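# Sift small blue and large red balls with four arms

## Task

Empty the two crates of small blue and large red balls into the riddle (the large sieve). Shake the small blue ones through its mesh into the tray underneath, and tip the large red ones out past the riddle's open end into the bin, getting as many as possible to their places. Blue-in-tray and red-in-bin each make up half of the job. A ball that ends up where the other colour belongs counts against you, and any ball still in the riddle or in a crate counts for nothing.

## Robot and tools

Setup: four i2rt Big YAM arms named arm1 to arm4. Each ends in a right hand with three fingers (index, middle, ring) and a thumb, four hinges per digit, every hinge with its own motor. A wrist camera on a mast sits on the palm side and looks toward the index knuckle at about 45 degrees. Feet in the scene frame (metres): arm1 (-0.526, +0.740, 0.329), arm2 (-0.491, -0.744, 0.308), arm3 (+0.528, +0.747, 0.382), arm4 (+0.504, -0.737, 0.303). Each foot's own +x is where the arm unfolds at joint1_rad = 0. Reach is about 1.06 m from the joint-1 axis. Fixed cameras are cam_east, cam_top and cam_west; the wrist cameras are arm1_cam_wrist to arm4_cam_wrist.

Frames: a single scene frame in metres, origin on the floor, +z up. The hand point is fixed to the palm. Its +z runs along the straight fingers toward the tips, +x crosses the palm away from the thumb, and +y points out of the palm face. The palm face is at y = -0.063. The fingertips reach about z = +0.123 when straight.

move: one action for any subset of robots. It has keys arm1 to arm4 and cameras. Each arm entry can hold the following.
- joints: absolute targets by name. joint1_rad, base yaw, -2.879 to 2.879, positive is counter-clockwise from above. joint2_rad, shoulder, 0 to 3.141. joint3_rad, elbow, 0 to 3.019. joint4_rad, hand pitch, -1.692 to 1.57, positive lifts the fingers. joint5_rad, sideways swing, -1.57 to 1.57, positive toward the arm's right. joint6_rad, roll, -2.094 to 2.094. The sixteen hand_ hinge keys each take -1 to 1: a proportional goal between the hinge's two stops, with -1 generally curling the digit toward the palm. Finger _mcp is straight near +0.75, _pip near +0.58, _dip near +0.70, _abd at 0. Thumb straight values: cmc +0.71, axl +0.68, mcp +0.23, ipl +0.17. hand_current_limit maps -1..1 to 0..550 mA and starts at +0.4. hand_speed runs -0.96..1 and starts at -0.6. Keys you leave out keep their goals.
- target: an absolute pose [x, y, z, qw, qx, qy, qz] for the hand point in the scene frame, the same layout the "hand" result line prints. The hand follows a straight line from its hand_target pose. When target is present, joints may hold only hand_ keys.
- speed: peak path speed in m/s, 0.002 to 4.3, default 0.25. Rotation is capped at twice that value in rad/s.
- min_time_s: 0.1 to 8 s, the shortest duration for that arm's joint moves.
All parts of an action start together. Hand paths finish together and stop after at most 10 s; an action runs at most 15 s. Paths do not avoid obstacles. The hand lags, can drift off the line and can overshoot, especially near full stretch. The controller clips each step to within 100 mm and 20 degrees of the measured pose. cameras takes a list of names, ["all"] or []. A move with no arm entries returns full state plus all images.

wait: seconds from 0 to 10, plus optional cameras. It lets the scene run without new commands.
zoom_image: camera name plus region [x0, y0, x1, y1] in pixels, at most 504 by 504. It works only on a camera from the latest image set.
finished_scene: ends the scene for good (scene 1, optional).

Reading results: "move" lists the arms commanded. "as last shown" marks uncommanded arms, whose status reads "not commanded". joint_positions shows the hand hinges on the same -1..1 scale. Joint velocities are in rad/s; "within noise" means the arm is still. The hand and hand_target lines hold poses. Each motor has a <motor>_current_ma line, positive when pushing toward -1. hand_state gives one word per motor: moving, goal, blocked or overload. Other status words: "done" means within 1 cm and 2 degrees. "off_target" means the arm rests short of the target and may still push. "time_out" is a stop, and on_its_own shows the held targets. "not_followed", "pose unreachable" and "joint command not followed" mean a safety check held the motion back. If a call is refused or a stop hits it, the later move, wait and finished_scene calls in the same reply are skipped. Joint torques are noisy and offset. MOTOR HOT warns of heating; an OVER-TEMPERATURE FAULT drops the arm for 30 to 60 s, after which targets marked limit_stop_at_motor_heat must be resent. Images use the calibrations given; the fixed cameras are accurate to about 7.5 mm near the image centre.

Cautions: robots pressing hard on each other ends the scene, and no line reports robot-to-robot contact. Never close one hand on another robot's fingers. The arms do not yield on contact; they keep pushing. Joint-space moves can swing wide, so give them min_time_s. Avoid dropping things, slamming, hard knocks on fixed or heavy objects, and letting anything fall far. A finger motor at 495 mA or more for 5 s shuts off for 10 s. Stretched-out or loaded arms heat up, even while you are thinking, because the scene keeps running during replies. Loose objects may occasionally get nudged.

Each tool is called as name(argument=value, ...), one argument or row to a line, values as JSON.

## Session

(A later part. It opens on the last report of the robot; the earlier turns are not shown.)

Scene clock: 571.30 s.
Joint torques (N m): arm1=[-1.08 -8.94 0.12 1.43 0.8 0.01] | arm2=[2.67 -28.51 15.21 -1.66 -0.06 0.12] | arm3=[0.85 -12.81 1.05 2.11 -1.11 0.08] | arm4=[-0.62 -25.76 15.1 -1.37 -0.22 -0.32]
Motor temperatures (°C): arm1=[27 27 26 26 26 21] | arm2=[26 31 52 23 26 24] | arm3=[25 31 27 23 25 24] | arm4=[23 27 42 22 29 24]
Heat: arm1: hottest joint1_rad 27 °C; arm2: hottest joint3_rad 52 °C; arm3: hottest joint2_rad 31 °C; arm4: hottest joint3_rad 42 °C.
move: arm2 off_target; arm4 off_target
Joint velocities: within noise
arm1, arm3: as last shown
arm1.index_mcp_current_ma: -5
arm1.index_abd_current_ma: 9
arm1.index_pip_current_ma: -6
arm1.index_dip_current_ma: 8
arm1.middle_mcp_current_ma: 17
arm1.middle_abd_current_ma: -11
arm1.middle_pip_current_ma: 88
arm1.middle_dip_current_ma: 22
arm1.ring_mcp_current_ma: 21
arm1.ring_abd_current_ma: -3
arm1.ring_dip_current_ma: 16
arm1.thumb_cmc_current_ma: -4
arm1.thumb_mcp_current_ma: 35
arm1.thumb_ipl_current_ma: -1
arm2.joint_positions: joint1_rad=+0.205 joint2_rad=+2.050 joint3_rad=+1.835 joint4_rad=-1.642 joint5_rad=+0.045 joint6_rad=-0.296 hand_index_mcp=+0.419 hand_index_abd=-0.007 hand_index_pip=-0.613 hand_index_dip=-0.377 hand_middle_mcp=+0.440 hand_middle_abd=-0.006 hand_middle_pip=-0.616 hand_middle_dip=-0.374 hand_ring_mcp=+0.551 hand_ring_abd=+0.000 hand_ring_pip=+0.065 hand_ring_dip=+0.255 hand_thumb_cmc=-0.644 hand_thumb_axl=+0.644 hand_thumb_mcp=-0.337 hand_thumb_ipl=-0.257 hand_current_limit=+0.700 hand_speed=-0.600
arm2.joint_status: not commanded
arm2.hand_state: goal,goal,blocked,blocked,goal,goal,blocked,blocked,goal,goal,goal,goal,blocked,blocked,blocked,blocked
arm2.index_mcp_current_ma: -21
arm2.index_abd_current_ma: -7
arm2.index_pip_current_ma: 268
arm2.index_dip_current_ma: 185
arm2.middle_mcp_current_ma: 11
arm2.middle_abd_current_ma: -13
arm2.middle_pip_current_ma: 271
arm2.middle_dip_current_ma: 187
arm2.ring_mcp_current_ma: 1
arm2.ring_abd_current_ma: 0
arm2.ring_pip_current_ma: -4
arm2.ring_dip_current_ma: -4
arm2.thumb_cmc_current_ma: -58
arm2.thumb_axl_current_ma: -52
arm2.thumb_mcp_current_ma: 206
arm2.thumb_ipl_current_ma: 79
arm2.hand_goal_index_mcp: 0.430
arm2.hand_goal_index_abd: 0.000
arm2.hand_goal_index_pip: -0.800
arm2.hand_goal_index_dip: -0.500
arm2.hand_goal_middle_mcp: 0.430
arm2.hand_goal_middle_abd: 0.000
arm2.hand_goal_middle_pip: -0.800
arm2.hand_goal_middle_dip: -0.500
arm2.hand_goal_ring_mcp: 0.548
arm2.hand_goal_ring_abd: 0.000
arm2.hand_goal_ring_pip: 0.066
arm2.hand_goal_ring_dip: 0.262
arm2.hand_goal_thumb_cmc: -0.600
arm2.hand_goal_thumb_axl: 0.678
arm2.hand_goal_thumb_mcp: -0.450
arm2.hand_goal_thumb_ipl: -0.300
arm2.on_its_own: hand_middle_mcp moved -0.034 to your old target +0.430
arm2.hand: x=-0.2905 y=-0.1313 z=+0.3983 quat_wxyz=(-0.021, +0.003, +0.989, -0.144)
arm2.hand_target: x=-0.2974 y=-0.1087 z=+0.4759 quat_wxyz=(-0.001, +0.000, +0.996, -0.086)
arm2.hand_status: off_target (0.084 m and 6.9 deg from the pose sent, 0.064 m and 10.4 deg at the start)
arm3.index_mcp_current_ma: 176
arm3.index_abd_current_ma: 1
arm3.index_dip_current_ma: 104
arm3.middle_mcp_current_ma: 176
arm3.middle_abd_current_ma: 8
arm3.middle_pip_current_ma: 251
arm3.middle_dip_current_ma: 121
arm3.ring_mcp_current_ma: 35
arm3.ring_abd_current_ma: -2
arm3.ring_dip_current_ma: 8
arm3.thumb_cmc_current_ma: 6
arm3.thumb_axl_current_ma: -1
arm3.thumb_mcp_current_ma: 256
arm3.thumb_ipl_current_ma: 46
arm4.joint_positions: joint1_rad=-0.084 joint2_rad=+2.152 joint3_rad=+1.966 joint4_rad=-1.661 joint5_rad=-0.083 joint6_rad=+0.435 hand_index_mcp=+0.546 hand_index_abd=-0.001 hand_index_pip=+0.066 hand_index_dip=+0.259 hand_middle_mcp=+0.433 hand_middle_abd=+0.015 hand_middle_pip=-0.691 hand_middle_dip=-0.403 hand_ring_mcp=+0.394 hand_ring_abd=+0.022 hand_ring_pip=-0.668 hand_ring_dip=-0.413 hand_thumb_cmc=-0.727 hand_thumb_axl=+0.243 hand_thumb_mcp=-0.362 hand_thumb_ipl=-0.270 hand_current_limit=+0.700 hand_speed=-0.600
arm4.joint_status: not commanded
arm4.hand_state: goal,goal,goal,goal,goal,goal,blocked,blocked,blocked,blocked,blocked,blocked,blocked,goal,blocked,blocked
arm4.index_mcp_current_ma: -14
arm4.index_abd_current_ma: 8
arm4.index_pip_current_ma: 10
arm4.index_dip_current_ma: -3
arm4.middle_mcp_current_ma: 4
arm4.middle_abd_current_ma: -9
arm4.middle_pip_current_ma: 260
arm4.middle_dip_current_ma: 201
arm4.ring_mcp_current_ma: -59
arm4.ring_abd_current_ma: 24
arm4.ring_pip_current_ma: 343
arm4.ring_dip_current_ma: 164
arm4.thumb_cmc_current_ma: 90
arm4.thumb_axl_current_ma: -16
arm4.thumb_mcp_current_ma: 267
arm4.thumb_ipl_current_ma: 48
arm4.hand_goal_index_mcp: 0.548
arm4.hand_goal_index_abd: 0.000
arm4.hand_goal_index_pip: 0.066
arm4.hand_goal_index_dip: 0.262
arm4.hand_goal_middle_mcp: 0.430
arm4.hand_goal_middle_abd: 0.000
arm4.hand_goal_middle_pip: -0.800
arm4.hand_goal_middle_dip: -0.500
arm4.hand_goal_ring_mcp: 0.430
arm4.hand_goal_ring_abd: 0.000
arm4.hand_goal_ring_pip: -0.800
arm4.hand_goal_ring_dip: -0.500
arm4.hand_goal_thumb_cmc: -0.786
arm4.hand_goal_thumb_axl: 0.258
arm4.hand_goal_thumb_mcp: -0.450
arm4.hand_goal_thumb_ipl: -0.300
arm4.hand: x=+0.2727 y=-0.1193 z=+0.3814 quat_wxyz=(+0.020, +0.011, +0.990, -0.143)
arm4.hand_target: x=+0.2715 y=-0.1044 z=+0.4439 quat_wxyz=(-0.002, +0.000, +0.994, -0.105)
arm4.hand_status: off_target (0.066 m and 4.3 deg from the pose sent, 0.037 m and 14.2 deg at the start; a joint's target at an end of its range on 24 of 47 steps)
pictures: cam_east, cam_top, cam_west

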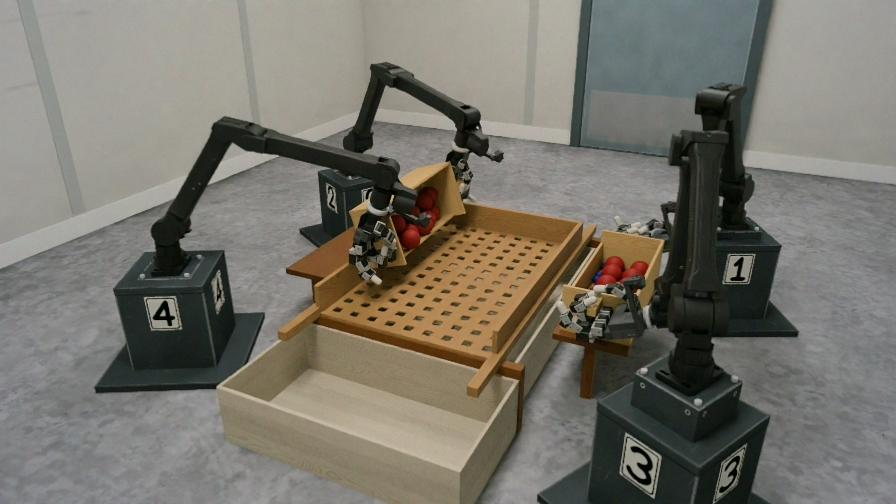

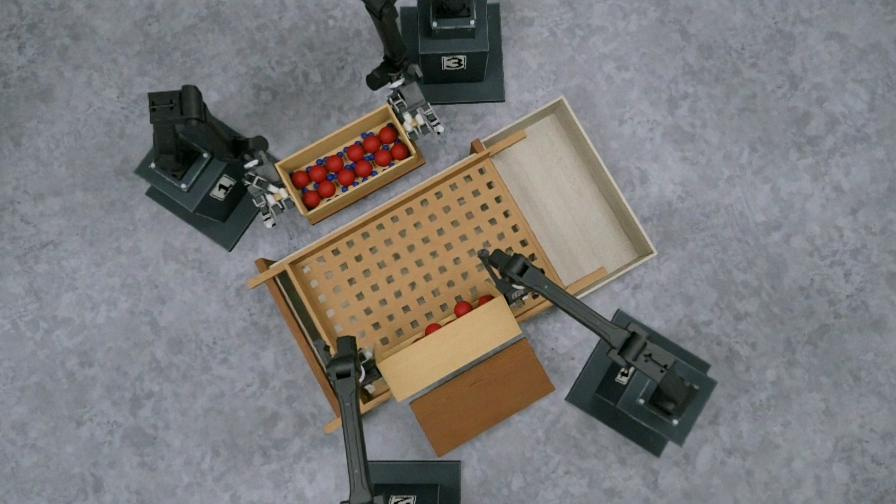

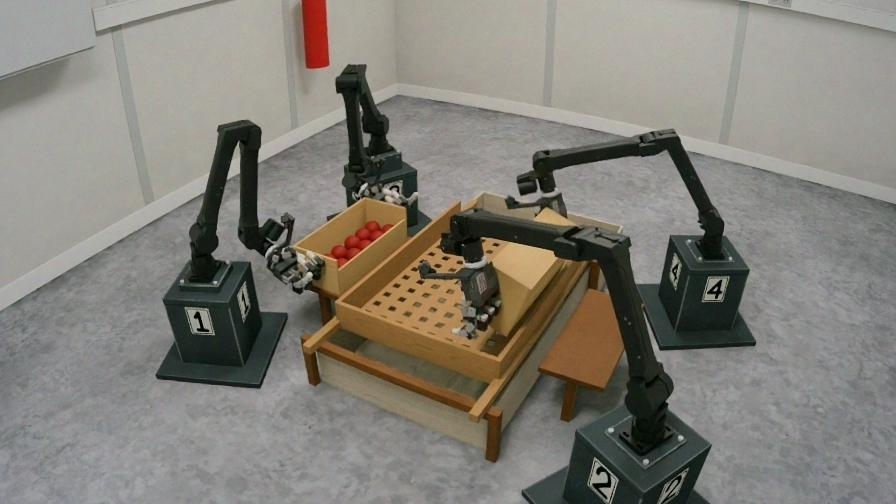

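move(
  arm2={"target": [-0.296, -0.105, 0.437, 0, 0, 0.9877, -0.1564], "speed": 0.15},
  arm4={"target": [0.270, -0.103, 0.405, 0, 0, 0.9877, -0.1564], "speed": 0.15},
  cameras=["cam_east", "cam_west", "cam_top"],
)

zoom_image(
  camera="cam_east",
  region=[300, 130, 520, 330],
)

zoom_image(
  camera="cam_west",
  region=[400, 180, 660, 400],
)

Scene clock: 581.13 s.
Joint torques (N m): arm1=[-0.97 -8.82 0.14 1.44 0.81 0.01] | arm2=[2.96 -28.92 14.01 -1.63 -0.02 0.17] | arm3=[0.79 -12.75 1.06 2.14 -1.11 0.08] | arm4=[-0.97 -25.93 14.05 -1.48 -0.39 -0.32]
Motor temperatures (°C): arm1=[27 27 26 26 26 21] | arm2=[26 32 50 23 25 24] | arm3=[25 31 27 23 25 24] | arm4=[23 28 46 22 28 24]
Heat: arm1: hottest joint1_rad 27 °C; arm2: hottest joint3_rad 50 °C; arm3: hottest joint2_rad 31 °C; arm4: hottest joint3_rad 46 °C.
move: arm2 off_target; arm4 off_target
Joint velocities: within noise
arm1.joint_positions: joint1_rad=+0.722 joint2_rad=+2.002 joint3_rad=+0.272 joint4_rad=+0.946 joint5_rad=+1.055 joint6_rad=+0.701 hand_index_mcp=+0.587 hand_index_abd=+0.000 hand_index_pip=+0.069 hand_index_dip=+0.260 hand_middle_mcp=+0.521 hand_middle_abd=-0.005 hand_middle_pip=-0.570 hand_middle_dip=-0.410 hand_ring_mcp=+0.538 hand_ring_abd=-0.002 hand_ring_pip=-0.589 hand_ring_dip=-0.398 hand_thumb_cmc=-0.774 hand_thumb_axl=+0.253 hand_thumb_mcp=-0.377 hand_thumb_ipl=-0.290 hand_current_limit=+0.700 hand_speed=-0.600
arm1.joint_status: not commanded
arm1.hand_state: blocked,goal,goal,goal,blocked,goal,blocked,blocked,blocked,goal,blocked,blocked,goal,goal,blocked,goal
arm1.index_mcp_current_ma: 8
arm1.index_abd_current_ma: 6
arm1.index_pip_current_ma: -6
arm1.index_dip_current_ma: 9
arm1.middle_mcp_current_ma: 31
arm1.middle_abd_current_ma: -19
arm1.middle_pip_current_ma: 110
arm1.middle_dip_current_ma: 20
arm1.ring_mcp_current_ma: 28
arm1.ring_abd_current_ma: -9
arm1.ring_pip_current_ma: 90
arm1.ring_dip_current_ma: 38
arm1.thumb_cmc_current_ma: 15
arm1.thumb_axl_current_ma: -8
arm1.thumb_mcp_current_ma: 51
arm1.thumb_ipl_current_ma: -1
arm1.hand_goal_index_mcp: 0.548
arm1.hand_goal_index_abd: 0.000
arm1.hand_goal_index_pip: 0.066
arm1.hand_goal_index_dip: 0.262
arm1.hand_goal_middle_mcp: 0.430
arm1.hand_goal_middle_abd: 0.000
arm1.hand_goal_middle_pip: -0.800
arm1.hand_goal_middle_dip: -0.500
arm1.hand_goal_ring_mcp: 0.430
arm1.hand_goal_ring_abd: 0.000
arm1.hand_goal_ring_pip: -0.800
arm1.hand_goal_ring_dip: -0.500
arm1.hand_goal_thumb_cmc: -0.786
arm1.hand_goal_thumb_axl: 0.258
arm1.hand_goal_thumb_mcp: -0.450
arm1.hand_goal_thumb_ipl: -0.300
arm1.hand: x=-0.3307 y=+0.4603 z=+0.3660 quat_wxyz=(+0.571, +0.821, +0.005, -0.002)
arm1.hand_target: x=-0.3329 y=+0.4597 z=+0.3667 quat_wxyz=(+0.573, +0.819, +0.000, +0.000)
arm1.hand_status: not commanded
arm2.joint_positions: joint1_rad=+0.215 joint2_rad=+2.120 joint3_rad=+1.861 joint4_rad=-1.675 joint5_rad=+0.081 joint6_rad=-0.285 hand_index_mcp=+0.413 hand_index_abd=-0.012 hand_index_pip=-0.612 hand_index_dip=-0.356 hand_middle_mcp=+0.420 hand_middle_abd=-0.006 hand_middle_pip=-0.615 hand_middle_dip=-0.357 hand_ring_mcp=+0.547 hand_ring_abd=-0.009 hand_ring_pip=+0.038 hand_ring_dip=+0.247 hand_thumb_cmc=-0.646 hand_thumb_axl=+0.644 hand_thumb_mcp=-0.333 hand_thumb_ipl=-0.257 hand_current_limit=+0.700 hand_speed=-0.600
arm2.joint_status: not commanded
arm2.hand_state: goal,goal,blocked,blocked,goal,goal,blocked,blocked,goal,goal,blocked,goal,blocked,blocked,blocked,blocked
arm2.index_mcp_current_ma: -30
arm2.index_abd_current_ma: -9
arm2.index_pip_current_ma: 267
arm2.index_dip_current_ma: 216
arm2.middle_mcp_current_ma: -17
arm2.middle_abd_current_ma: -16
arm2.middle_pip_current_ma: 277
arm2.middle_dip_current_ma: 210
arm2.ring_mcp_current_ma: -6
arm2.ring_abd_current_ma: -9
arm2.ring_pip_current_ma: -36
arm2.ring_dip_current_ma: -16
arm2.thumb_cmc_current_ma: -62
arm2.thumb_axl_current_ma: -48
arm2.thumb_mcp_current_ma: 207
arm2.thumb_ipl_current_ma: 79
arm2.hand_goal_index_mcp: 0.430
arm2.hand_goal_index_abd: 0.000
arm2.hand_goal_index_pip: -0.800
arm2.hand_goal_index_dip: -0.500
arm2.hand_goal_middle_mcp: 0.430
arm2.hand_goal_middle_abd: 0.000
arm2.hand_goal_middle_pip: -0.800
arm2.hand_goal_middle_dip: -0.500
arm2.hand_goal_ring_mcp: 0.548
arm2.hand_goal_ring_abd: 0.000
arm2.hand_goal_ring_pip: 0.066
arm2.hand_goal_ring_dip: 0.262
arm2.hand_goal_thumb_cmc: -0.600
arm2.hand_goal_thumb_axl: 0.678
arm2.hand_goal_thumb_mcp: -0.450
arm2.hand_goal_thumb_ipl: -0.300
arm2.hand: x=-0.2910 y=-0.1345 z=+0.3648 quat_wxyz=(-0.014, -0.001, +0.983, -0.185)
arm2.hand_target: x=-0.2975 y=-0.1101 z=+0.4360 quat_wxyz=(+0.006, -0.001, +0.991, -0.131)
arm2.hand_status: off_target (0.078 m and 3.7 deg from the pose sent, 0.047 m and 2.8 deg at the start; a joint's target at an end of its range on 29 of 35 steps)
arm3.joint_positions: joint1_rad=-0.811 joint2_rad=+2.165 joint3_rad=+0.531 joint4_rad=+0.697 joint5_rad=-1.105 joint6_rad=-0.855 hand_index_mcp=+0.595 hand_index_abd=-0.001 hand_index_pip=-0.555 hand_index_dip=-0.386 hand_middle_mcp=+0.588 hand_middle_abd=+0.002 hand_middle_pip=-0.542 hand_middle_dip=-0.364 hand_ring_mcp=+0.583 hand_ring_abd=+0.001 hand_ring_pip=+0.070 hand_ring_dip=+0.261 hand_thumb_cmc=-0.593 hand_thumb_axl=+0.680 hand_thumb_mcp=-0.259 hand_thumb_ipl=-0.267 hand_current_limit=+0.700 hand_speed=-0.600
arm3.joint_status: not commanded
arm3.hand_state: blocked,goal,blocked,blocked,blocked,goal,blocked,blocked,blocked,goal,goal,goal,goal,goal,blocked,blocked
arm3.index_mcp_current_ma: 170
arm3.index_abd_current_ma: -4
arm3.index_pip_current_ma: 249
arm3.index_dip_current_ma: 108
arm3.middle_mcp_current_ma: 165
arm3.middle_abd_current_ma: 7
arm3.middle_pip_current_ma: 251
arm3.middle_dip_current_ma: 122
arm3.ring_mcp_current_ma: 34
arm3.ring_abd_current_ma: -6
arm3.ring_pip_current_ma: -7
arm3.ring_dip_current_ma: 8
arm3.thumb_cmc_current_ma: 10
arm3.thumb_axl_current_ma: -8
arm3.thumb_mcp_current_ma: 255
arm3.thumb_ipl_current_ma: 42
arm3.hand_goal_index_mcp: 0.430
arm3.hand_goal_index_abd: 0.000
arm3.hand_goal_index_pip: -0.800
arm3.hand_goal_index_dip: -0.500
arm3.hand_goal_middle_mcp: 0.430
arm3.hand_goal_middle_abd: 0.000
arm3.hand_goal_middle_pip: -0.800
arm3.hand_goal_middle_dip: -0.500
arm3.hand_goal_ring_mcp: 0.548
arm3.hand_goal_ring_abd: 0.000
arm3.hand_goal_ring_pip: 0.066
arm3.hand_goal_ring_dip: 0.262
arm3.hand_goal_thumb_cmc: -0.600
arm3.hand_goal_thumb_axl: 0.678
arm3.hand_goal_thumb_mcp: -0.450
arm3.hand_goal_thumb_ipl: -0.300
arm3.hand: x=+0.2067 y=+0.4656 z=+0.3655 quat_wxyz=(+0.568, +0.823, -0.011, +0.008)
arm3.hand_target: x=+0.2080 y=+0.4637 z=+0.3690 quat_wxyz=(+0.573, +0.819, +0.000, +0.000)
arm3.hand_status: not commanded
arm4.joint_positions: joint1_rad=-0.091 joint2_rad=+2.204 joint3_rad=+1.974 joint4_rad=-1.663 joint5_rad=-0.110 joint6_rad=+0.421 hand_index_mcp=+0.546 hand_index_abd=+0.000 hand_index_pip=+0.066 hand_index_dip=+0.259 hand_middle_mcp=+0.424 hand_middle_abd=+0.015 hand_middle_pip=-0.688 hand_middle_dip=-0.396 hand_ring_mcp=+0.394 hand_ring_abd=+0.022 hand_ring_pip=-0.667 hand_ring_dip=-0.405 hand_thumb_cmc=-0.722 hand_thumb_axl=+0.241 hand_thumb_mcp=-0.362 hand_thumb_ipl=-0.270 hand_current_limit=+0.700 hand_speed=-0.600
arm4.joint_status: not commanded
arm4.hand_state: goal,goal,goal,goal,goal,goal,blocked,blocked,blocked,blocked,blocked,blocked,blocked,goal,blocked,blocked
arm4.index_mcp_current_ma: 6
arm4.index_abd_current_ma: 9
arm4.index_pip_current_ma: 10
arm4.index_dip_current_ma: 0
arm4.middle_mcp_current_ma: 6
arm4.middle_abd_current_ma: 1
arm4.middle_pip_current_ma: 252
arm4.middle_dip_current_ma: 219
arm4.ring_mcp_current_ma: -51
arm4.ring_abd_current_ma: 25
arm4.ring_pip_current_ma: 331
arm4.ring_dip_current_ma: 204
arm4.thumb_cmc_current_ma: 113
arm4.thumb_axl_current_ma: -11
arm4.thumb_mcp_current_ma: 268
arm4.thumb_ipl_current_ma: 54
arm4.hand_goal_index_mcp: 0.548
arm4.hand_goal_index_abd: 0.000
arm4.hand_goal_index_pip: 0.066
arm4.hand_goal_index_dip: 0.262
arm4.hand_goal_middle_mcp: 0.430
arm4.hand_goal_middle_abd: 0.000
arm4.hand_goal_middle_pip: -0.800
arm4.hand_goal_middle_dip: -0.500
arm4.hand_goal_ring_mcp: 0.430
arm4.hand_goal_ring_abd: 0.000
arm4.hand_goal_ring_pip: -0.800
arm4.hand_goal_ring_dip: -0.500
arm4.hand_goal_thumb_cmc: -0.786
arm4.hand_goal_thumb_axl: 0.258
arm4.hand_goal_thumb_mcp: -0.450
arm4.hand_goal_thumb_ipl: -0.300
arm4.hand: x=+0.2720 y=-0.1209 z=+0.3503 quat_wxyz=(+0.015, +0.011, +0.985, -0.169)
arm4.hand_target: x=+0.2712 y=-0.1057 z=+0.4043 quat_wxyz=(-0.005, +0.000, +0.990, -0.138)
arm4.hand_status: off_target (0.058 m and 2.6 deg from the pose sent, 0.029 m and 3.1 deg at the start; a joint's target at an end of its range on 32 of 35 steps)
pictures: cam_east, cam_top, cam_west

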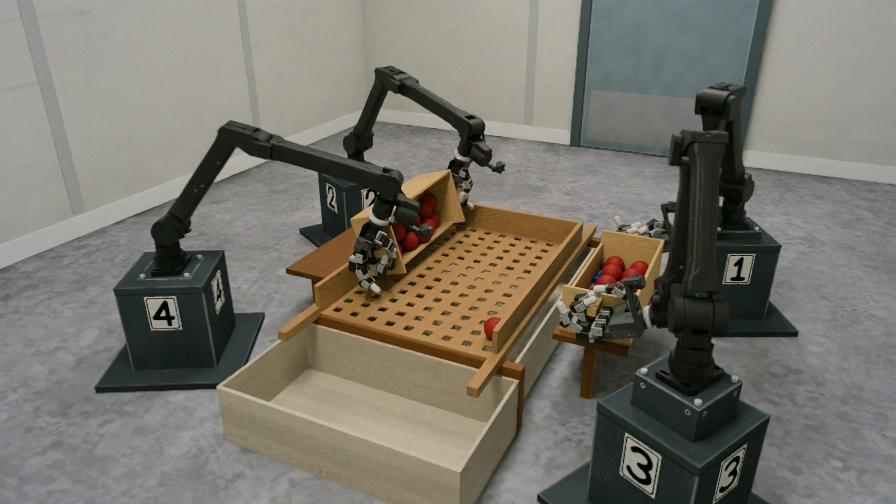

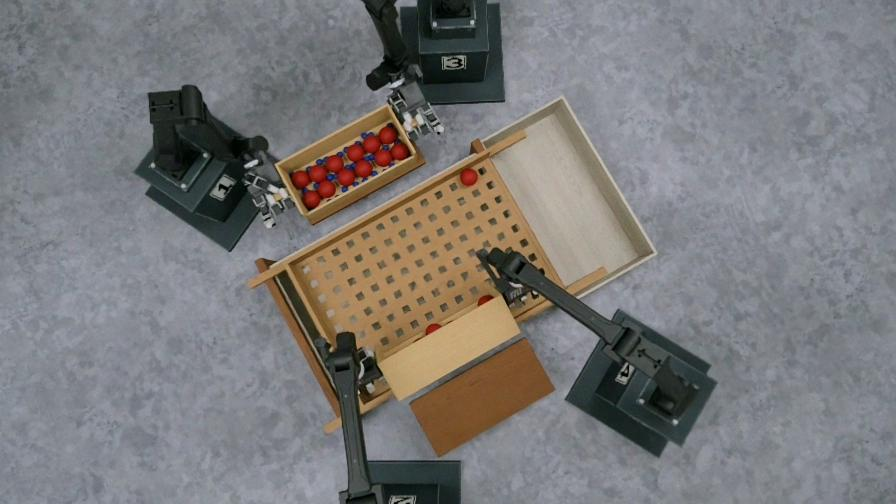

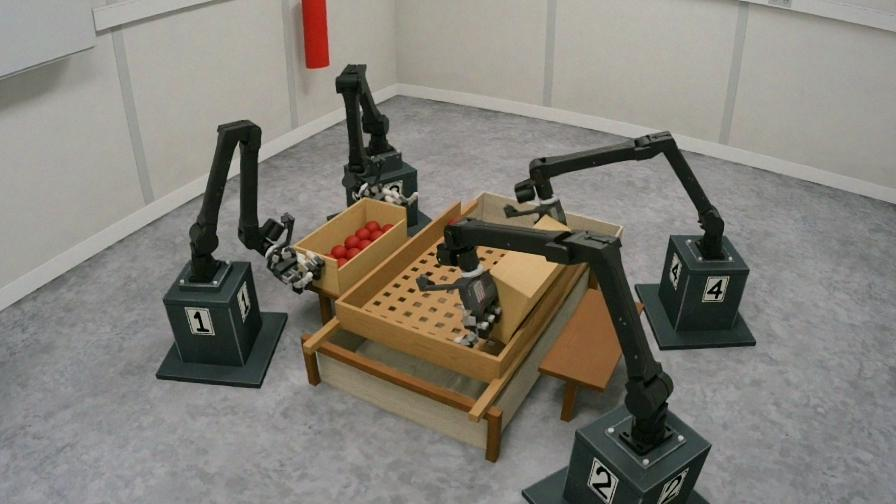

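Scaled by 2.291.

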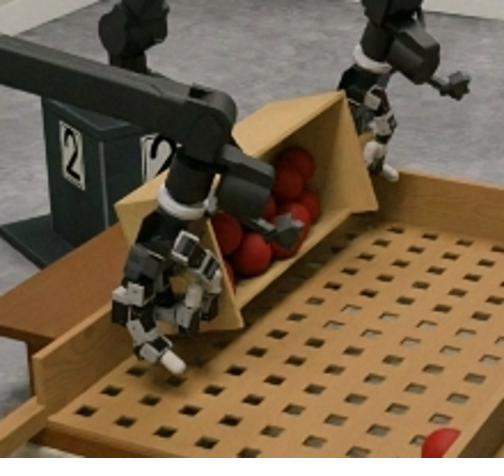

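Scaled by 1.938.

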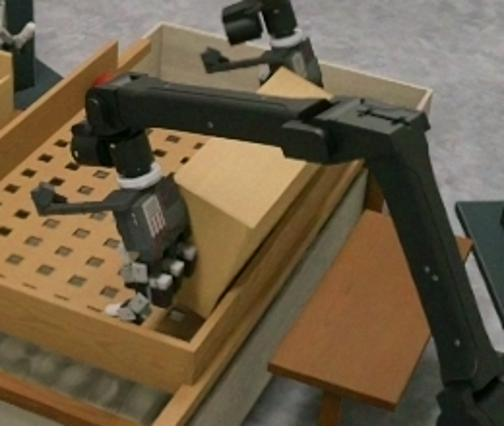

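move(
  arm2={"target": [-0.296, -0.105, 0.397, 0, 0, 0.9816, -0.1908], "speed": 0.15},
  arm4={"target": [0.270, -0.103, 0.370, 0, 0, 0.9816, -0.1908], "speed": 0.15},
  cameras=["cam_east", "cam_west", "cam_top"],
)

zoom_image(
  camera="cam_east",
  region=[300, 130, 520, 330],
)

zoom_image(
  camera="cam_west",
  region=[400, 180, 660, 400],
)

Scene clock: 590.80 s.
Joint torques (N m): arm1=[-1.03 -8.88 0.12 1.44 0.81 0.01] | arm2=[3.25 -24.94 12.89 -0.75 0.23 0.33] | arm3=[0.85 -12.81 1.06 2.11 -1.11 0.08] | arm4=[-1.2 -24.88 13.08 -1.61 -0.56 -0.2]
Motor temperatures (°C): arm1=[27 27 26 26 26 21] | arm2=[26 33 52 23 24 24] | arm3=[25 31 27 23 25 24] | arm4=[23 30 45 22 27 24]
Heat: arm1: hottest joint1_rad 27 °C; arm2: hottest joint3_rad 52 °C; arm3: hottest joint2_rad 31 °C; arm4: hottest joint3_rad 45 °C.
move: arm2 off_target; arm4 off_target
Joint velocities: within noise
arm1, arm3: as last shown
arm1.index_mcp_current_ma: 10
arm1.index_abd_current_ma: -2
arm1.index_pip_current_ma: -2
arm1.index_dip_current_ma: 7
arm1.middle_mcp_current_ma: 14
arm1.middle_abd_current_ma: -4
arm1.middle_pip_current_ma: 113
arm1.middle_dip_current_ma: 19
arm1.ring_mcp_current_ma: 22
arm1.ring_abd_current_ma: -2
arm1.ring_pip_current_ma: 91
arm1.ring_dip_current_ma: 41
arm1.thumb_cmc_current_ma: 7
arm1.thumb_axl_current_ma: -14
arm1.thumb_mcp_current_ma: 35
arm1.thumb_ipl_current_ma: 3
arm2.joint_positions: joint1_rad=+0.216 joint2_rad=+2.140 joint3_rad=+1.886 joint4_rad=-1.695 joint5_rad=+0.092 joint6_rad=-0.294 hand_index_mcp=+0.414 hand_index_abd=-0.016 hand_index_pip=-0.603 hand_index_dip=-0.355 hand_middle_mcp=+0.404 hand_middle_abd=-0.006 hand_middle_pip=-0.615 hand_middle_dip=-0.357 hand_ring_mcp=+0.559 hand_ring_abd=-0.046 hand_ring_pip=+0.013 hand_ring_dip=+0.246 hand_thumb_cmc=-0.646 hand_thumb_axl=+0.642 hand_thumb_mcp=-0.334 hand_thumb_ipl=-0.256 hand_current_limit=+0.700 hand_speed=-0.600
arm2.joint_status: not commanded
arm2.hand_state: goal,goal,blocked,blocked,blocked,goal,blocked,blocked,goal,blocked,blocked,goal,blocked,blocked,blocked,blocked
arm2.index_mcp_current_ma: -29
arm2.index_abd_current_ma: -15
arm2.index_pip_current_ma: 281
arm2.index_dip_current_ma: 225
arm2.middle_mcp_current_ma: -34
arm2.middle_abd_current_ma: -6
arm2.middle_pip_current_ma: 279
arm2.middle_dip_current_ma: 220
arm2.ring_mcp_current_ma: 5
arm2.ring_abd_current_ma: -49
arm2.ring_pip_current_ma: -73
arm2.ring_dip_current_ma: -17
arm2.thumb_cmc_current_ma: -62
arm2.thumb_axl_current_ma: -58
arm2.thumb_mcp_current_ma: 206
arm2.thumb_ipl_current_ma: 84
arm2.hand_goal_index_mcp: 0.430
arm2.hand_goal_index_abd: 0.000
arm2.hand_goal_index_pip: -0.800
arm2.hand_goal_index_dip: -0.500
arm2.hand_goal_middle_mcp: 0.430
arm2.hand_goal_middle_abd: 0.000
arm2.hand_goal_middle_pip: -0.800
arm2.hand_goal_middle_dip: -0.500
arm2.hand_goal_ring_mcp: 0.548
arm2.hand_goal_ring_abd: 0.000
arm2.hand_goal_ring_pip: 0.066
arm2.hand_goal_ring_dip: 0.262
arm2.hand_goal_thumb_cmc: -0.600
arm2.hand_goal_thumb_axl: 0.678
arm2.hand_goal_thumb_mcp: -0.450
arm2.hand_goal_thumb_ipl: -0.300
arm2.hand: x=-0.2895 y=-0.1327 z=+0.3614 quat_wxyz=(-0.012, -0.007, +0.981, -0.194)
arm2.hand_target: x=-0.2969 y=-0.1077 z=+0.3973 quat_wxyz=(+0.008, -0.002, +0.987, -0.160)
arm2.hand_status: off_target (0.046 m and 1.6 deg from the pose sent, 0.044 m and 1.7 deg at the start; a joint's target at an end of its range on 28 of 30 steps)
arm3.index_mcp_current_ma: 173
arm3.index_abd_current_ma: -3
arm3.index_pip_current_ma: 246
arm3.index_dip_current_ma: 105
arm3.middle_mcp_current_ma: 178
arm3.middle_abd_current_ma: 8
arm3.middle_pip_current_ma: 252
arm3.middle_dip_current_ma: 125
arm3.ring_mcp_current_ma: 35
arm3.ring_abd_current_ma: -7
arm3.ring_pip_current_ma: -1
arm3.ring_dip_current_ma: 5
arm3.thumb_cmc_current_ma: 8
arm3.thumb_mcp_current_ma: 265
arm3.thumb_ipl_current_ma: 50
arm4.joint_positions: joint1_rad=-0.101 joint2_rad=+2.248 joint3_rad=+1.996 joint4_rad=-1.663 joint5_rad=-0.131 joint6_rad=+0.397 hand_index_mcp=+0.546 hand_index_abd=+0.000 hand_index_pip=+0.066 hand_index_dip=+0.259 hand_middle_mcp=+0.423 hand_middle_abd=+0.015 hand_middle_pip=-0.683 hand_middle_dip=-0.394 hand_ring_mcp=+0.393 hand_ring_abd=+0.022 hand_ring_pip=-0.667 hand_ring_dip=-0.400 hand_thumb_cmc=-0.719 hand_thumb_axl=+0.239 hand_thumb_mcp=-0.362 hand_thumb_ipl=-0.270 hand_current_limit=+0.700 hand_speed=-0.600
arm4.joint_status: not commanded
arm4.hand_state: goal,goal,goal,goal,goal,goal,blocked,blocked,blocked,blocked,blocked,blocked,blocked,goal,blocked,blocked
arm4.index_mcp_current_ma: -14
arm4.index_abd_current_ma: -7
arm4.index_pip_current_ma: 25
arm4.index_dip_current_ma: 1
arm4.middle_mcp_current_ma: 5
arm4.middle_abd_current_ma: -6
arm4.middle_pip_current_ma: 272
arm4.middle_dip_current_ma: 231
arm4.ring_mcp_current_ma: -49
arm4.ring_abd_current_ma: 20
arm4.ring_pip_current_ma: 332
arm4.ring_dip_current_ma: 207
arm4.thumb_cmc_current_ma: 123
arm4.thumb_axl_current_ma: -31
arm4.thumb_mcp_current_ma: 267
arm4.thumb_ipl_current_ma: 60
arm4.hand_goal_index_mcp: 0.548
arm4.hand_goal_index_abd: 0.000
arm4.hand_goal_index_pip: 0.066
arm4.hand_goal_index_dip: 0.262
arm4.hand_goal_middle_mcp: 0.430
arm4.hand_goal_middle_abd: 0.000
arm4.hand_goal_middle_pip: -0.800
arm4.hand_goal_middle_dip: -0.500
arm4.hand_goal_ring_mcp: 0.430
arm4.hand_goal_ring_abd: 0.000
arm4.hand_goal_ring_pip: -0.800
arm4.hand_goal_ring_dip: -0.500
arm4.hand_goal_thumb_cmc: -0.786
arm4.hand_goal_thumb_axl: 0.258
arm4.hand_goal_thumb_mcp: -0.450
arm4.hand_goal_thumb_ipl: -0.300
arm4.hand: x=+0.2716 y=-0.1164 z=+0.3290 quat_wxyz=(+0.007, +0.007, +0.983, -0.183)
arm4.hand_target: x=+0.2708 y=-0.1046 z=+0.3694 quat_wxyz=(-0.008, +0.000, +0.986, -0.164)
arm4.hand_status: off_target (0.043 m and 1.5 deg from the pose sent, 0.027 m and 3.3 deg at the start; a joint's target at an end of its range on 28 of 30 steps)
pictures: cam_east, cam_top, cam_west

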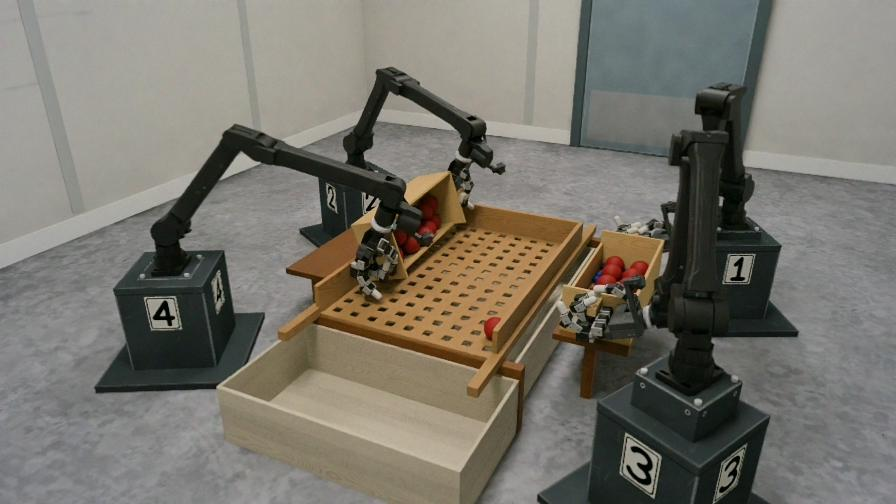

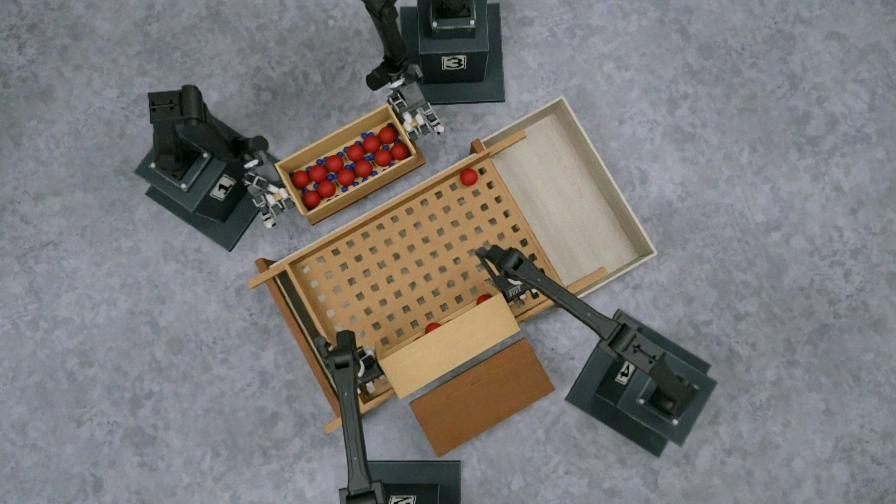

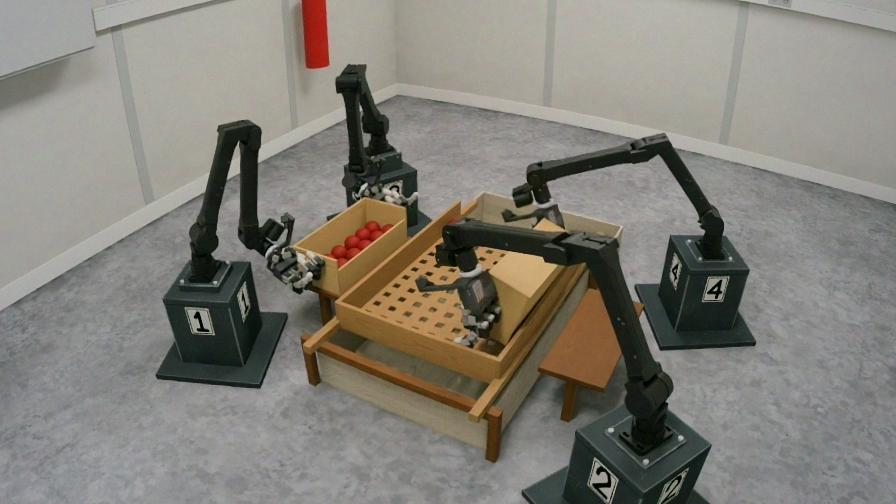

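Scaled by 2.291.

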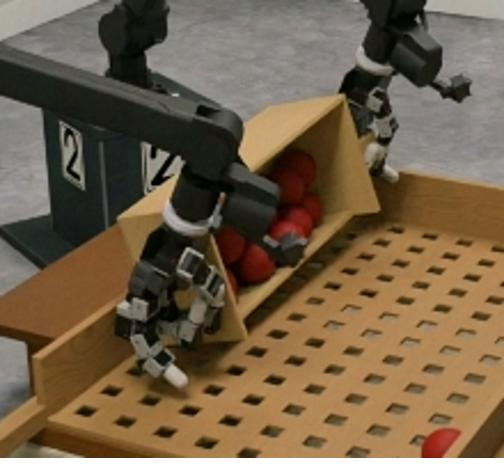

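Scaled by 1.938.

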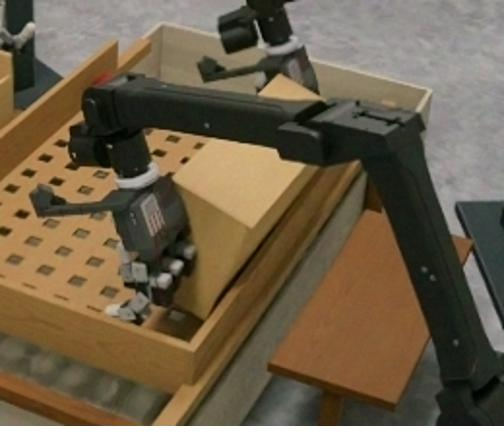

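zoom_image(
  camera="cam_top",
  region=[340, 250, 560, 450],
)

Scaled by 2.291.

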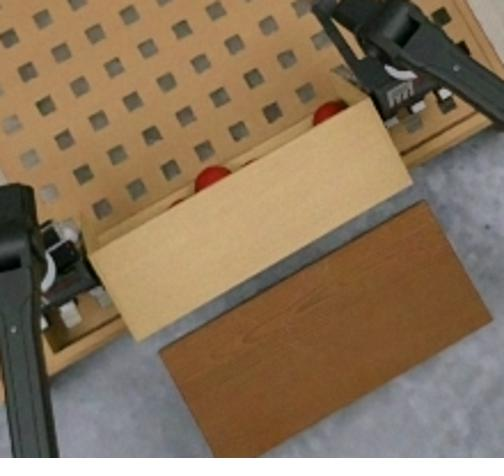

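move(
  cameras=["cam_top","cam_west","cam_east","arm2_cam_wrist","arm4_cam_wrist"],
)

Scene clock: 626.57 s.
Joint torques (N m): arm1=[-1.08 -8.82 0.12 1.44 0.79 0] | arm2=[3.02 -24.82 12.83 -0.76 0.22 0.32] | arm3=[0.73 -12.81 1.05 2.14 -1.11 0.08] | arm4=[-0.62 -25.11 12.86 -1.44 -0.54 -0.21]
Motor temperatures (°C): arm1=[27 27 26 26 26 21] | arm2=[26 37 50 23 23 24] | arm3=[25 31 27 23 25 24] | arm4=[23 32 44 22 27 24]
Heat: arm1: hottest joint1_rad 27 °C; arm2: hottest joint3_rad 50 °C; arm3: hottest joint2_rad 31 °C; arm4: hottest joint3_rad 44 °C.
Joint velocities: within noise
arm1.joint_positions: joint1_rad=+0.722 joint2_rad=+2.002 joint3_rad=+0.272 joint4_rad=+0.946 joint5_rad=+1.055 joint6_rad=+0.701 hand_index_mcp=+0.587 hand_index_abd=+0.000 hand_index_pip=+0.069 hand_index_dip=+0.260 hand_middle_mcp=+0.521 hand_middle_abd=-0.005 hand_middle_pip=-0.570 hand_middle_dip=-0.410 hand_ring_mcp=+0.538 hand_ring_abd=-0.002 hand_ring_pip=-0.589 hand_ring_dip=-0.398 hand_thumb_cmc=-0.774 hand_thumb_axl=+0.253 hand_thumb_mcp=-0.377 hand_thumb_ipl=-0.290 hand_current_limit=+0.700 hand_speed=-0.600
arm1.joint_status: not commanded
arm1.hand_state: blocked,goal,goal,goal,blocked,goal,blocked,blocked,blocked,goal,blocked,blocked,goal,goal,blocked,goal
arm1.index_mcp_current_ma: 9
arm1.index_abd_current_ma: 0
arm1.index_pip_current_ma: 5
arm1.index_dip_current_ma: -9
arm1.middle_mcp_current_ma: 25
arm1.middle_abd_current_ma: -7
arm1.middle_pip_current_ma: 97
arm1.middle_dip_current_ma: 19
arm1.ring_mcp_current_ma: 27
arm1.ring_abd_current_ma: -10
arm1.ring_pip_current_ma: 93
arm1.ring_dip_current_ma: 33
arm1.thumb_cmc_current_ma: -2
arm1.thumb_axl_current_ma: -8
arm1.thumb_mcp_current_ma: 46
arm1.thumb_ipl_current_ma: -2
arm1.hand_goal_index_mcp: 0.548
arm1.hand_goal_index_abd: 0.000
arm1.hand_goal_index_pip: 0.066
arm1.hand_goal_index_dip: 0.262
arm1.hand_goal_middle_mcp: 0.430
arm1.hand_goal_middle_abd: 0.000
arm1.hand_goal_middle_pip: -0.800
arm1.hand_goal_middle_dip: -0.500
arm1.hand_goal_ring_mcp: 0.430
arm1.hand_goal_ring_abd: 0.000
arm1.hand_goal_ring_pip: -0.800
arm1.hand_goal_ring_dip: -0.500
arm1.hand_goal_thumb_cmc: -0.786
arm1.hand_goal_thumb_axl: 0.258
arm1.hand_goal_thumb_mcp: -0.450
arm1.hand_goal_thumb_ipl: -0.300
arm1.hand: x=-0.3307 y=+0.4603 z=+0.3660 quat_wxyz=(+0.571, +0.821, +0.005, -0.002) (m; scene frame)
arm1.hand_target: x=-0.3329 y=+0.4597 z=+0.3667 quat_wxyz=(+0.573, +0.819, +0.000, +0.000) (m; scene frame)
arm1.hand_status: not commanded
arm2.joint_positions: joint1_rad=+0.216 joint2_rad=+2.140 joint3_rad=+1.886 joint4_rad=-1.695 joint5_rad=+0.092 joint6_rad=-0.294 hand_index_mcp=+0.414 hand_index_abd=-0.016 hand_index_pip=-0.603 hand_index_dip=-0.355 hand_middle_mcp=+0.404 hand_middle_abd=-0.006 hand_middle_pip=-0.615 hand_middle_dip=-0.357 hand_ring_mcp=+0.559 hand_ring_abd=-0.046 hand_ring_pip=+0.013 hand_ring_dip=+0.246 hand_thumb_cmc=-0.646 hand_thumb_axl=+0.642 hand_thumb_mcp=-0.334 hand_thumb_ipl=-0.256 hand_current_limit=+0.700 hand_speed=-0.600
arm2.joint_status: not commanded
arm2.hand_state: goal,goal,blocked,blocked,blocked,goal,blocked,blocked,goal,blocked,blocked,goal,blocked,blocked,blocked,blocked
arm2.index_mcp_current_ma: -26
arm2.index_abd_current_ma: -11
arm2.index_pip_current_ma: 277
arm2.index_dip_current_ma: 219
arm2.middle_mcp_current_ma: -38
arm2.middle_abd_current_ma: -13
arm2.middle_pip_current_ma: 283
arm2.middle_dip_current_ma: 214
arm2.ring_mcp_current_ma: 14
arm2.ring_abd_current_ma: -48
arm2.ring_pip_current_ma: -78
arm2.ring_dip_current_ma: -21
arm2.thumb_cmc_current_ma: -59
arm2.thumb_axl_current_ma: -52
arm2.thumb_mcp_current_ma: 208
arm2.thumb_ipl_current_ma: 89
arm2.hand_goal_index_mcp: 0.430
arm2.hand_goal_index_abd: 0.000
arm2.hand_goal_index_pip: -0.800
arm2.hand_goal_index_dip: -0.500
arm2.hand_goal_middle_mcp: 0.430
arm2.hand_goal_middle_abd: 0.000
arm2.hand_goal_middle_pip: -0.800
arm2.hand_goal_middle_dip: -0.500
arm2.hand_goal_ring_mcp: 0.548
arm2.hand_goal_ring_abd: 0.000
arm2.hand_goal_ring_pip: 0.066
arm2.hand_goal_ring_dip: 0.262
arm2.hand_goal_thumb_cmc: -0.600
arm2.hand_goal_thumb_axl: 0.678
arm2.hand_goal_thumb_mcp: -0.450
arm2.hand_goal_thumb_ipl: -0.300
arm2.hand: x=-0.2895 y=-0.1327 z=+0.3614 quat_wxyz=(-0.012, -0.007, +0.981, -0.194) (m; scene frame)
arm2.hand_target: x=-0.2969 y=-0.1077 z=+0.3973 quat_wxyz=(+0.008, -0.002, +0.987, -0.160) (m; scene frame)
arm2.hand_status: off_target (0.046 m and 1.6 deg from the pose sent, 0.044 m and 1.7 deg at the start; a joint's target at an end of its range on 28 of 30 steps)
arm3.joint_positions: joint1_rad=-0.811 joint2_rad=+2.165 joint3_rad=+0.531 joint4_rad=+0.697 joint5_rad=-1.105 joint6_rad=-0.855 hand_index_mcp=+0.595 hand_index_abd=-0.001 hand_index_pip=-0.555 hand_index_dip=-0.386 hand_middle_mcp=+0.588 hand_middle_abd=+0.002 hand_middle_pip=-0.542 hand_middle_dip=-0.364 hand_ring_mcp=+0.583 hand_ring_abd=+0.001 hand_ring_pip=+0.070 hand_ring_dip=+0.261 hand_thumb_cmc=-0.593 hand_thumb_axl=+0.680 hand_thumb_mcp=-0.259 hand_thumb_ipl=-0.267 hand_current_limit=+0.700 hand_speed=-0.600
arm3.joint_status: not commanded
arm3.hand_state: blocked,goal,blocked,blocked,blocked,goal,blocked,blocked,blocked,goal,goal,goal,goal,goal,blocked,blocked
arm3.index_mcp_current_ma: 172
arm3.index_abd_current_ma: -1
arm3.index_pip_current_ma: 244
arm3.index_dip_current_ma: 105
arm3.middle_mcp_current_ma: 174
arm3.middle_abd_current_ma: 12
arm3.middle_pip_current_ma: 249
arm3.middle_dip_current_ma: 128
arm3.ring_mcp_current_ma: 27
arm3.ring_abd_current_ma: 1
arm3.ring_pip_current_ma: 1
arm3.ring_dip_current_ma: -1
arm3.thumb_cmc_current_ma: 8
arm3.thumb_axl_current_ma: -1
arm3.thumb_mcp_current_ma: 255
arm3.thumb_ipl_current_ma: 45
arm3.hand_goal_index_mcp: 0.430
arm3.hand_goal_index_abd: 0.000
arm3.hand_goal_index_pip: -0.800
arm3.hand_goal_index_dip: -0.500
arm3.hand_goal_middle_mcp: 0.430
arm3.hand_goal_middle_abd: 0.000
arm3.hand_goal_middle_pip: -0.800
arm3.hand_goal_middle_dip: -0.500
arm3.hand_goal_ring_mcp: 0.548
arm3.hand_goal_ring_abd: 0.000
arm3.hand_goal_ring_pip: 0.066
arm3.hand_goal_ring_dip: 0.262
arm3.hand_goal_thumb_cmc: -0.600
arm3.hand_goal_thumb_axl: 0.678
arm3.hand_goal_thumb_mcp: -0.450
arm3.hand_goal_thumb_ipl: -0.300
arm3.hand: x=+0.2067 y=+0.4656 z=+0.3655 quat_wxyz=(+0.568, +0.823, -0.011, +0.008) (m; scene frame)
arm3.hand_target: x=+0.2080 y=+0.4637 z=+0.3690 quat_wxyz=(+0.573, +0.819, +0.000, +0.000) (m; scene frame)
arm3.hand_status: not commanded
arm4.joint_positions: joint1_rad=-0.100 joint2_rad=+2.248 joint3_rad=+1.996 joint4_rad=-1.663 joint5_rad=-0.131 joint6_rad=+0.397 hand_index_mcp=+0.546 hand_index_abd=+0.000 hand_index_pip=+0.066 hand_index_dip=+0.259 hand_middle_mcp=+0.423 hand_middle_abd=+0.015 hand_middle_pip=-0.683 hand_middle_dip=-0.394 hand_ring_mcp=+0.393 hand_ring_abd=+0.022 hand_ring_pip=-0.667 hand_ring_dip=-0.400 hand_thumb_cmc=-0.719 hand_thumb_axl=+0.239 hand_thumb_mcp=-0.362 hand_thumb_ipl=-0.270 hand_current_limit=+0.700 hand_speed=-0.600
arm4.joint_status: not commanded
arm4.hand_state: goal,goal,goal,goal,goal,goal,blocked,blocked,blocked,blocked,blocked,blocked,blocked,goal,blocked,blocked
arm4.index_mcp_current_ma: -20
arm4.index_abd_current_ma: -4
arm4.index_pip_current_ma: 7
arm4.index_dip_current_ma: -1
arm4.middle_mcp_current_ma: -5
arm4.middle_abd_current_ma: -11
arm4.middle_pip_current_ma: 268
arm4.middle_dip_current_ma: 232
arm4.ring_mcp_current_ma: -50
arm4.ring_abd_current_ma: 10
arm4.ring_pip_current_ma: 342
arm4.ring_dip_current_ma: 206
arm4.thumb_cmc_current_ma: 128
arm4.thumb_axl_current_ma: -18
arm4.thumb_mcp_current_ma: 282
arm4.thumb_ipl_current_ma: 60
arm4.hand_goal_index_mcp: 0.548
arm4.hand_goal_index_abd: 0.000
arm4.hand_goal_index_pip: 0.066
arm4.hand_goal_index_dip: 0.262
arm4.hand_goal_middle_mcp: 0.430
arm4.hand_goal_middle_abd: 0.000
arm4.hand_goal_middle_pip: -0.800
arm4.hand_goal_middle_dip: -0.500
arm4.hand_goal_ring_mcp: 0.430
arm4.hand_goal_ring_abd: 0.000
arm4.hand_goal_ring_pip: -0.800
arm4.hand_goal_ring_dip: -0.500
arm4.hand_goal_thumb_cmc: -0.786
arm4.hand_goal_thumb_axl: 0.258
arm4.hand_goal_thumb_mcp: -0.450
arm4.hand_goal_thumb_ipl: -0.300
arm4.hand: x=+0.2714 y=-0.1164 z=+0.3290 quat_wxyz=(+0.008, +0.007, +0.983, -0.183) (m; scene frame)
arm4.hand_target: x=+0.2705 y=-0.1047 z=+0.3694 quat_wxyz=(-0.008, +0.000, +0.986, -0.164) (m; scene frame)
arm4.hand_status: off_target (0.043 m and 1.5 deg from the pose sent, 0.027 m and 3.3 deg at the start; a joint's target at an end of its range on 28 of 30 steps)
pictures: arm2_cam_wrist, arm4_cam_wrist, cam_east, cam_top, cam_west
camera_calibration:
arm2_cam_wrist: T_world_to_cam=[[0.78738, 0.55954, -0.25873, 0.43141], [0.43693, -0.21047, 0.87453, -0.26468], [0.43488, -0.80163, -0.4102, 0.29173]] pos_world=[-0.35091, -0.06324, 0.46275]
arm4_cam_wrist: T_world_to_cam=[[0.78225, 0.56717, -0.2577, -0.02106], [0.43742, -0.20552, 0.87546, -0.47723], [0.44357, -0.79755, -0.40886, 0.04145]] pos_world=[0.20685, -0.05308, 0.42932]

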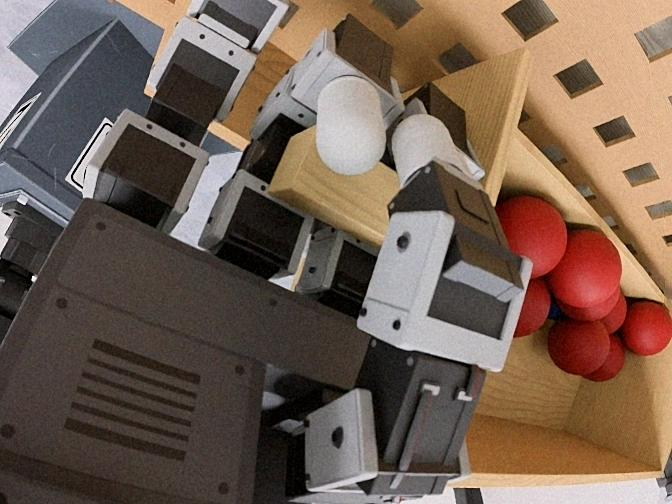

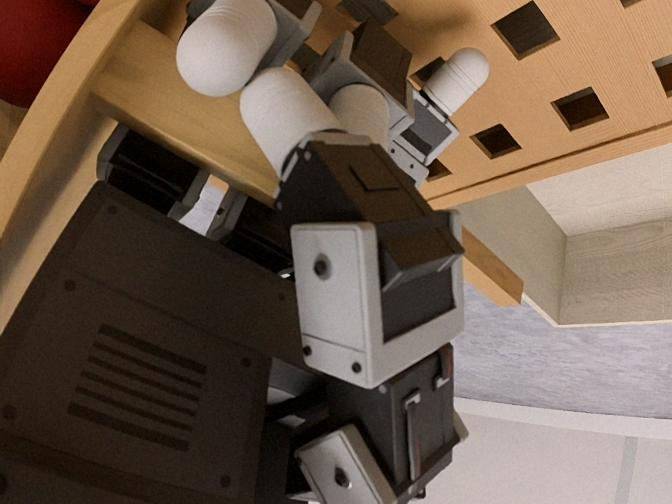

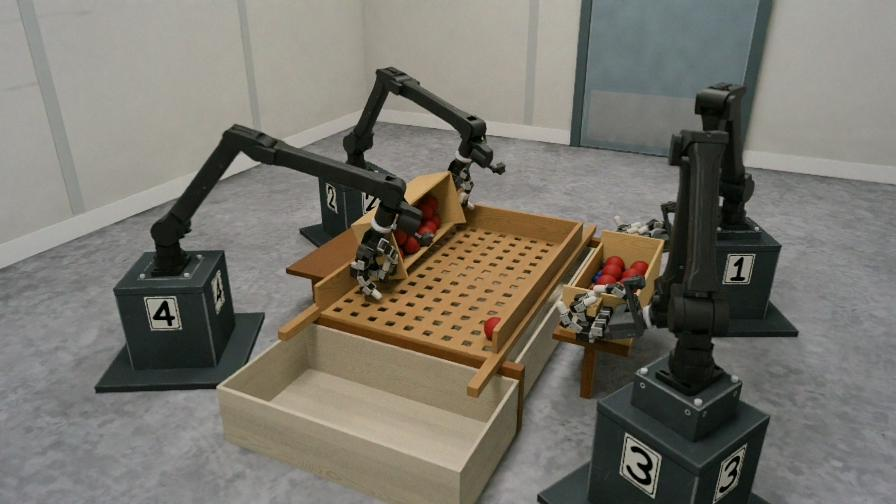

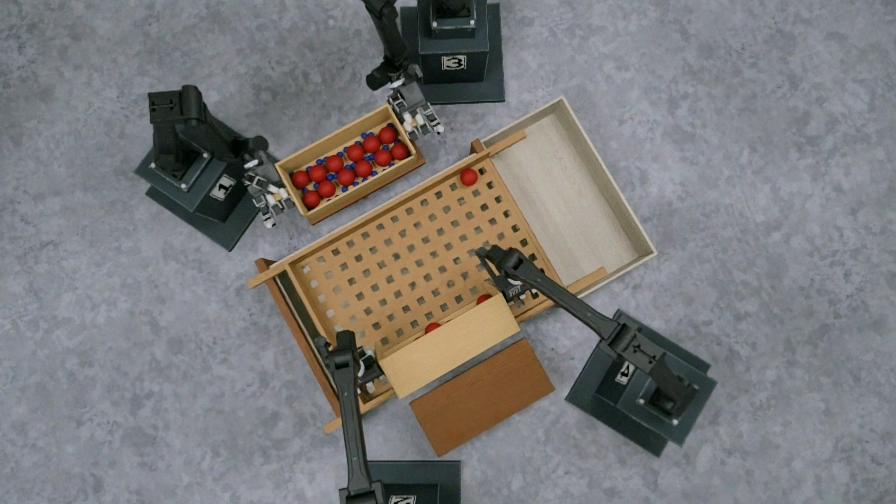

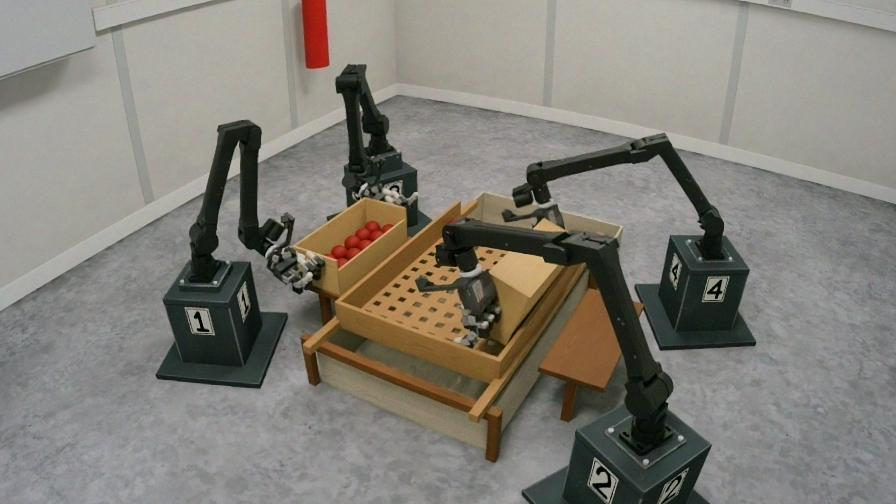

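zoom_image(
  camera="cam_east",
  region=[280, 140, 560, 360],
)

zoom_image(
  camera="cam_west",
  region=[400, 180, 680, 400],
)

Scaled by 1.800.

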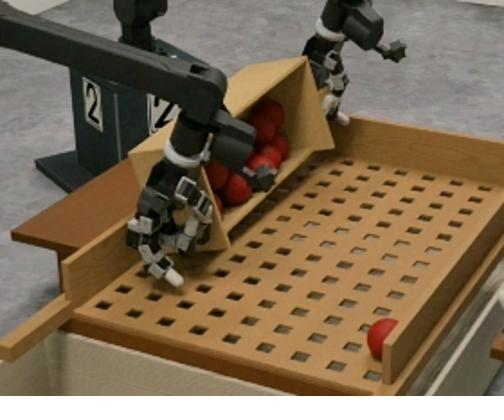

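Scaled by 1.800.

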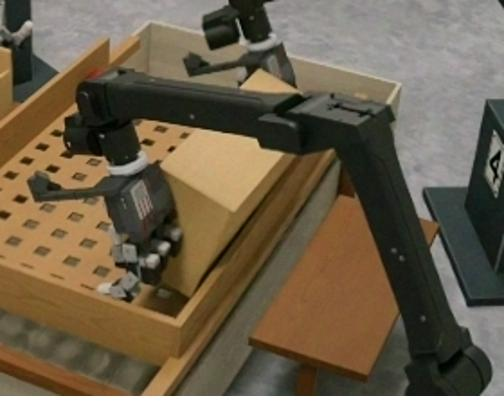

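zoom_image(
  camera="cam_top",
  region=[330, 230, 570, 420],
)

Scaled by 2.100.

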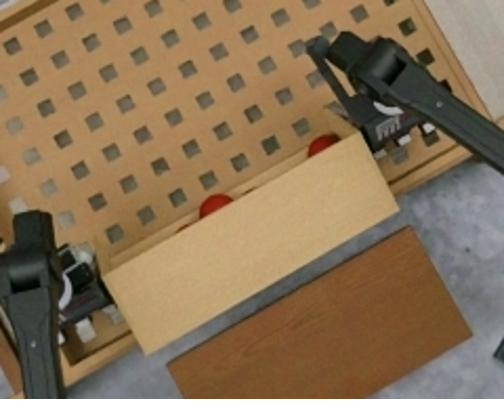

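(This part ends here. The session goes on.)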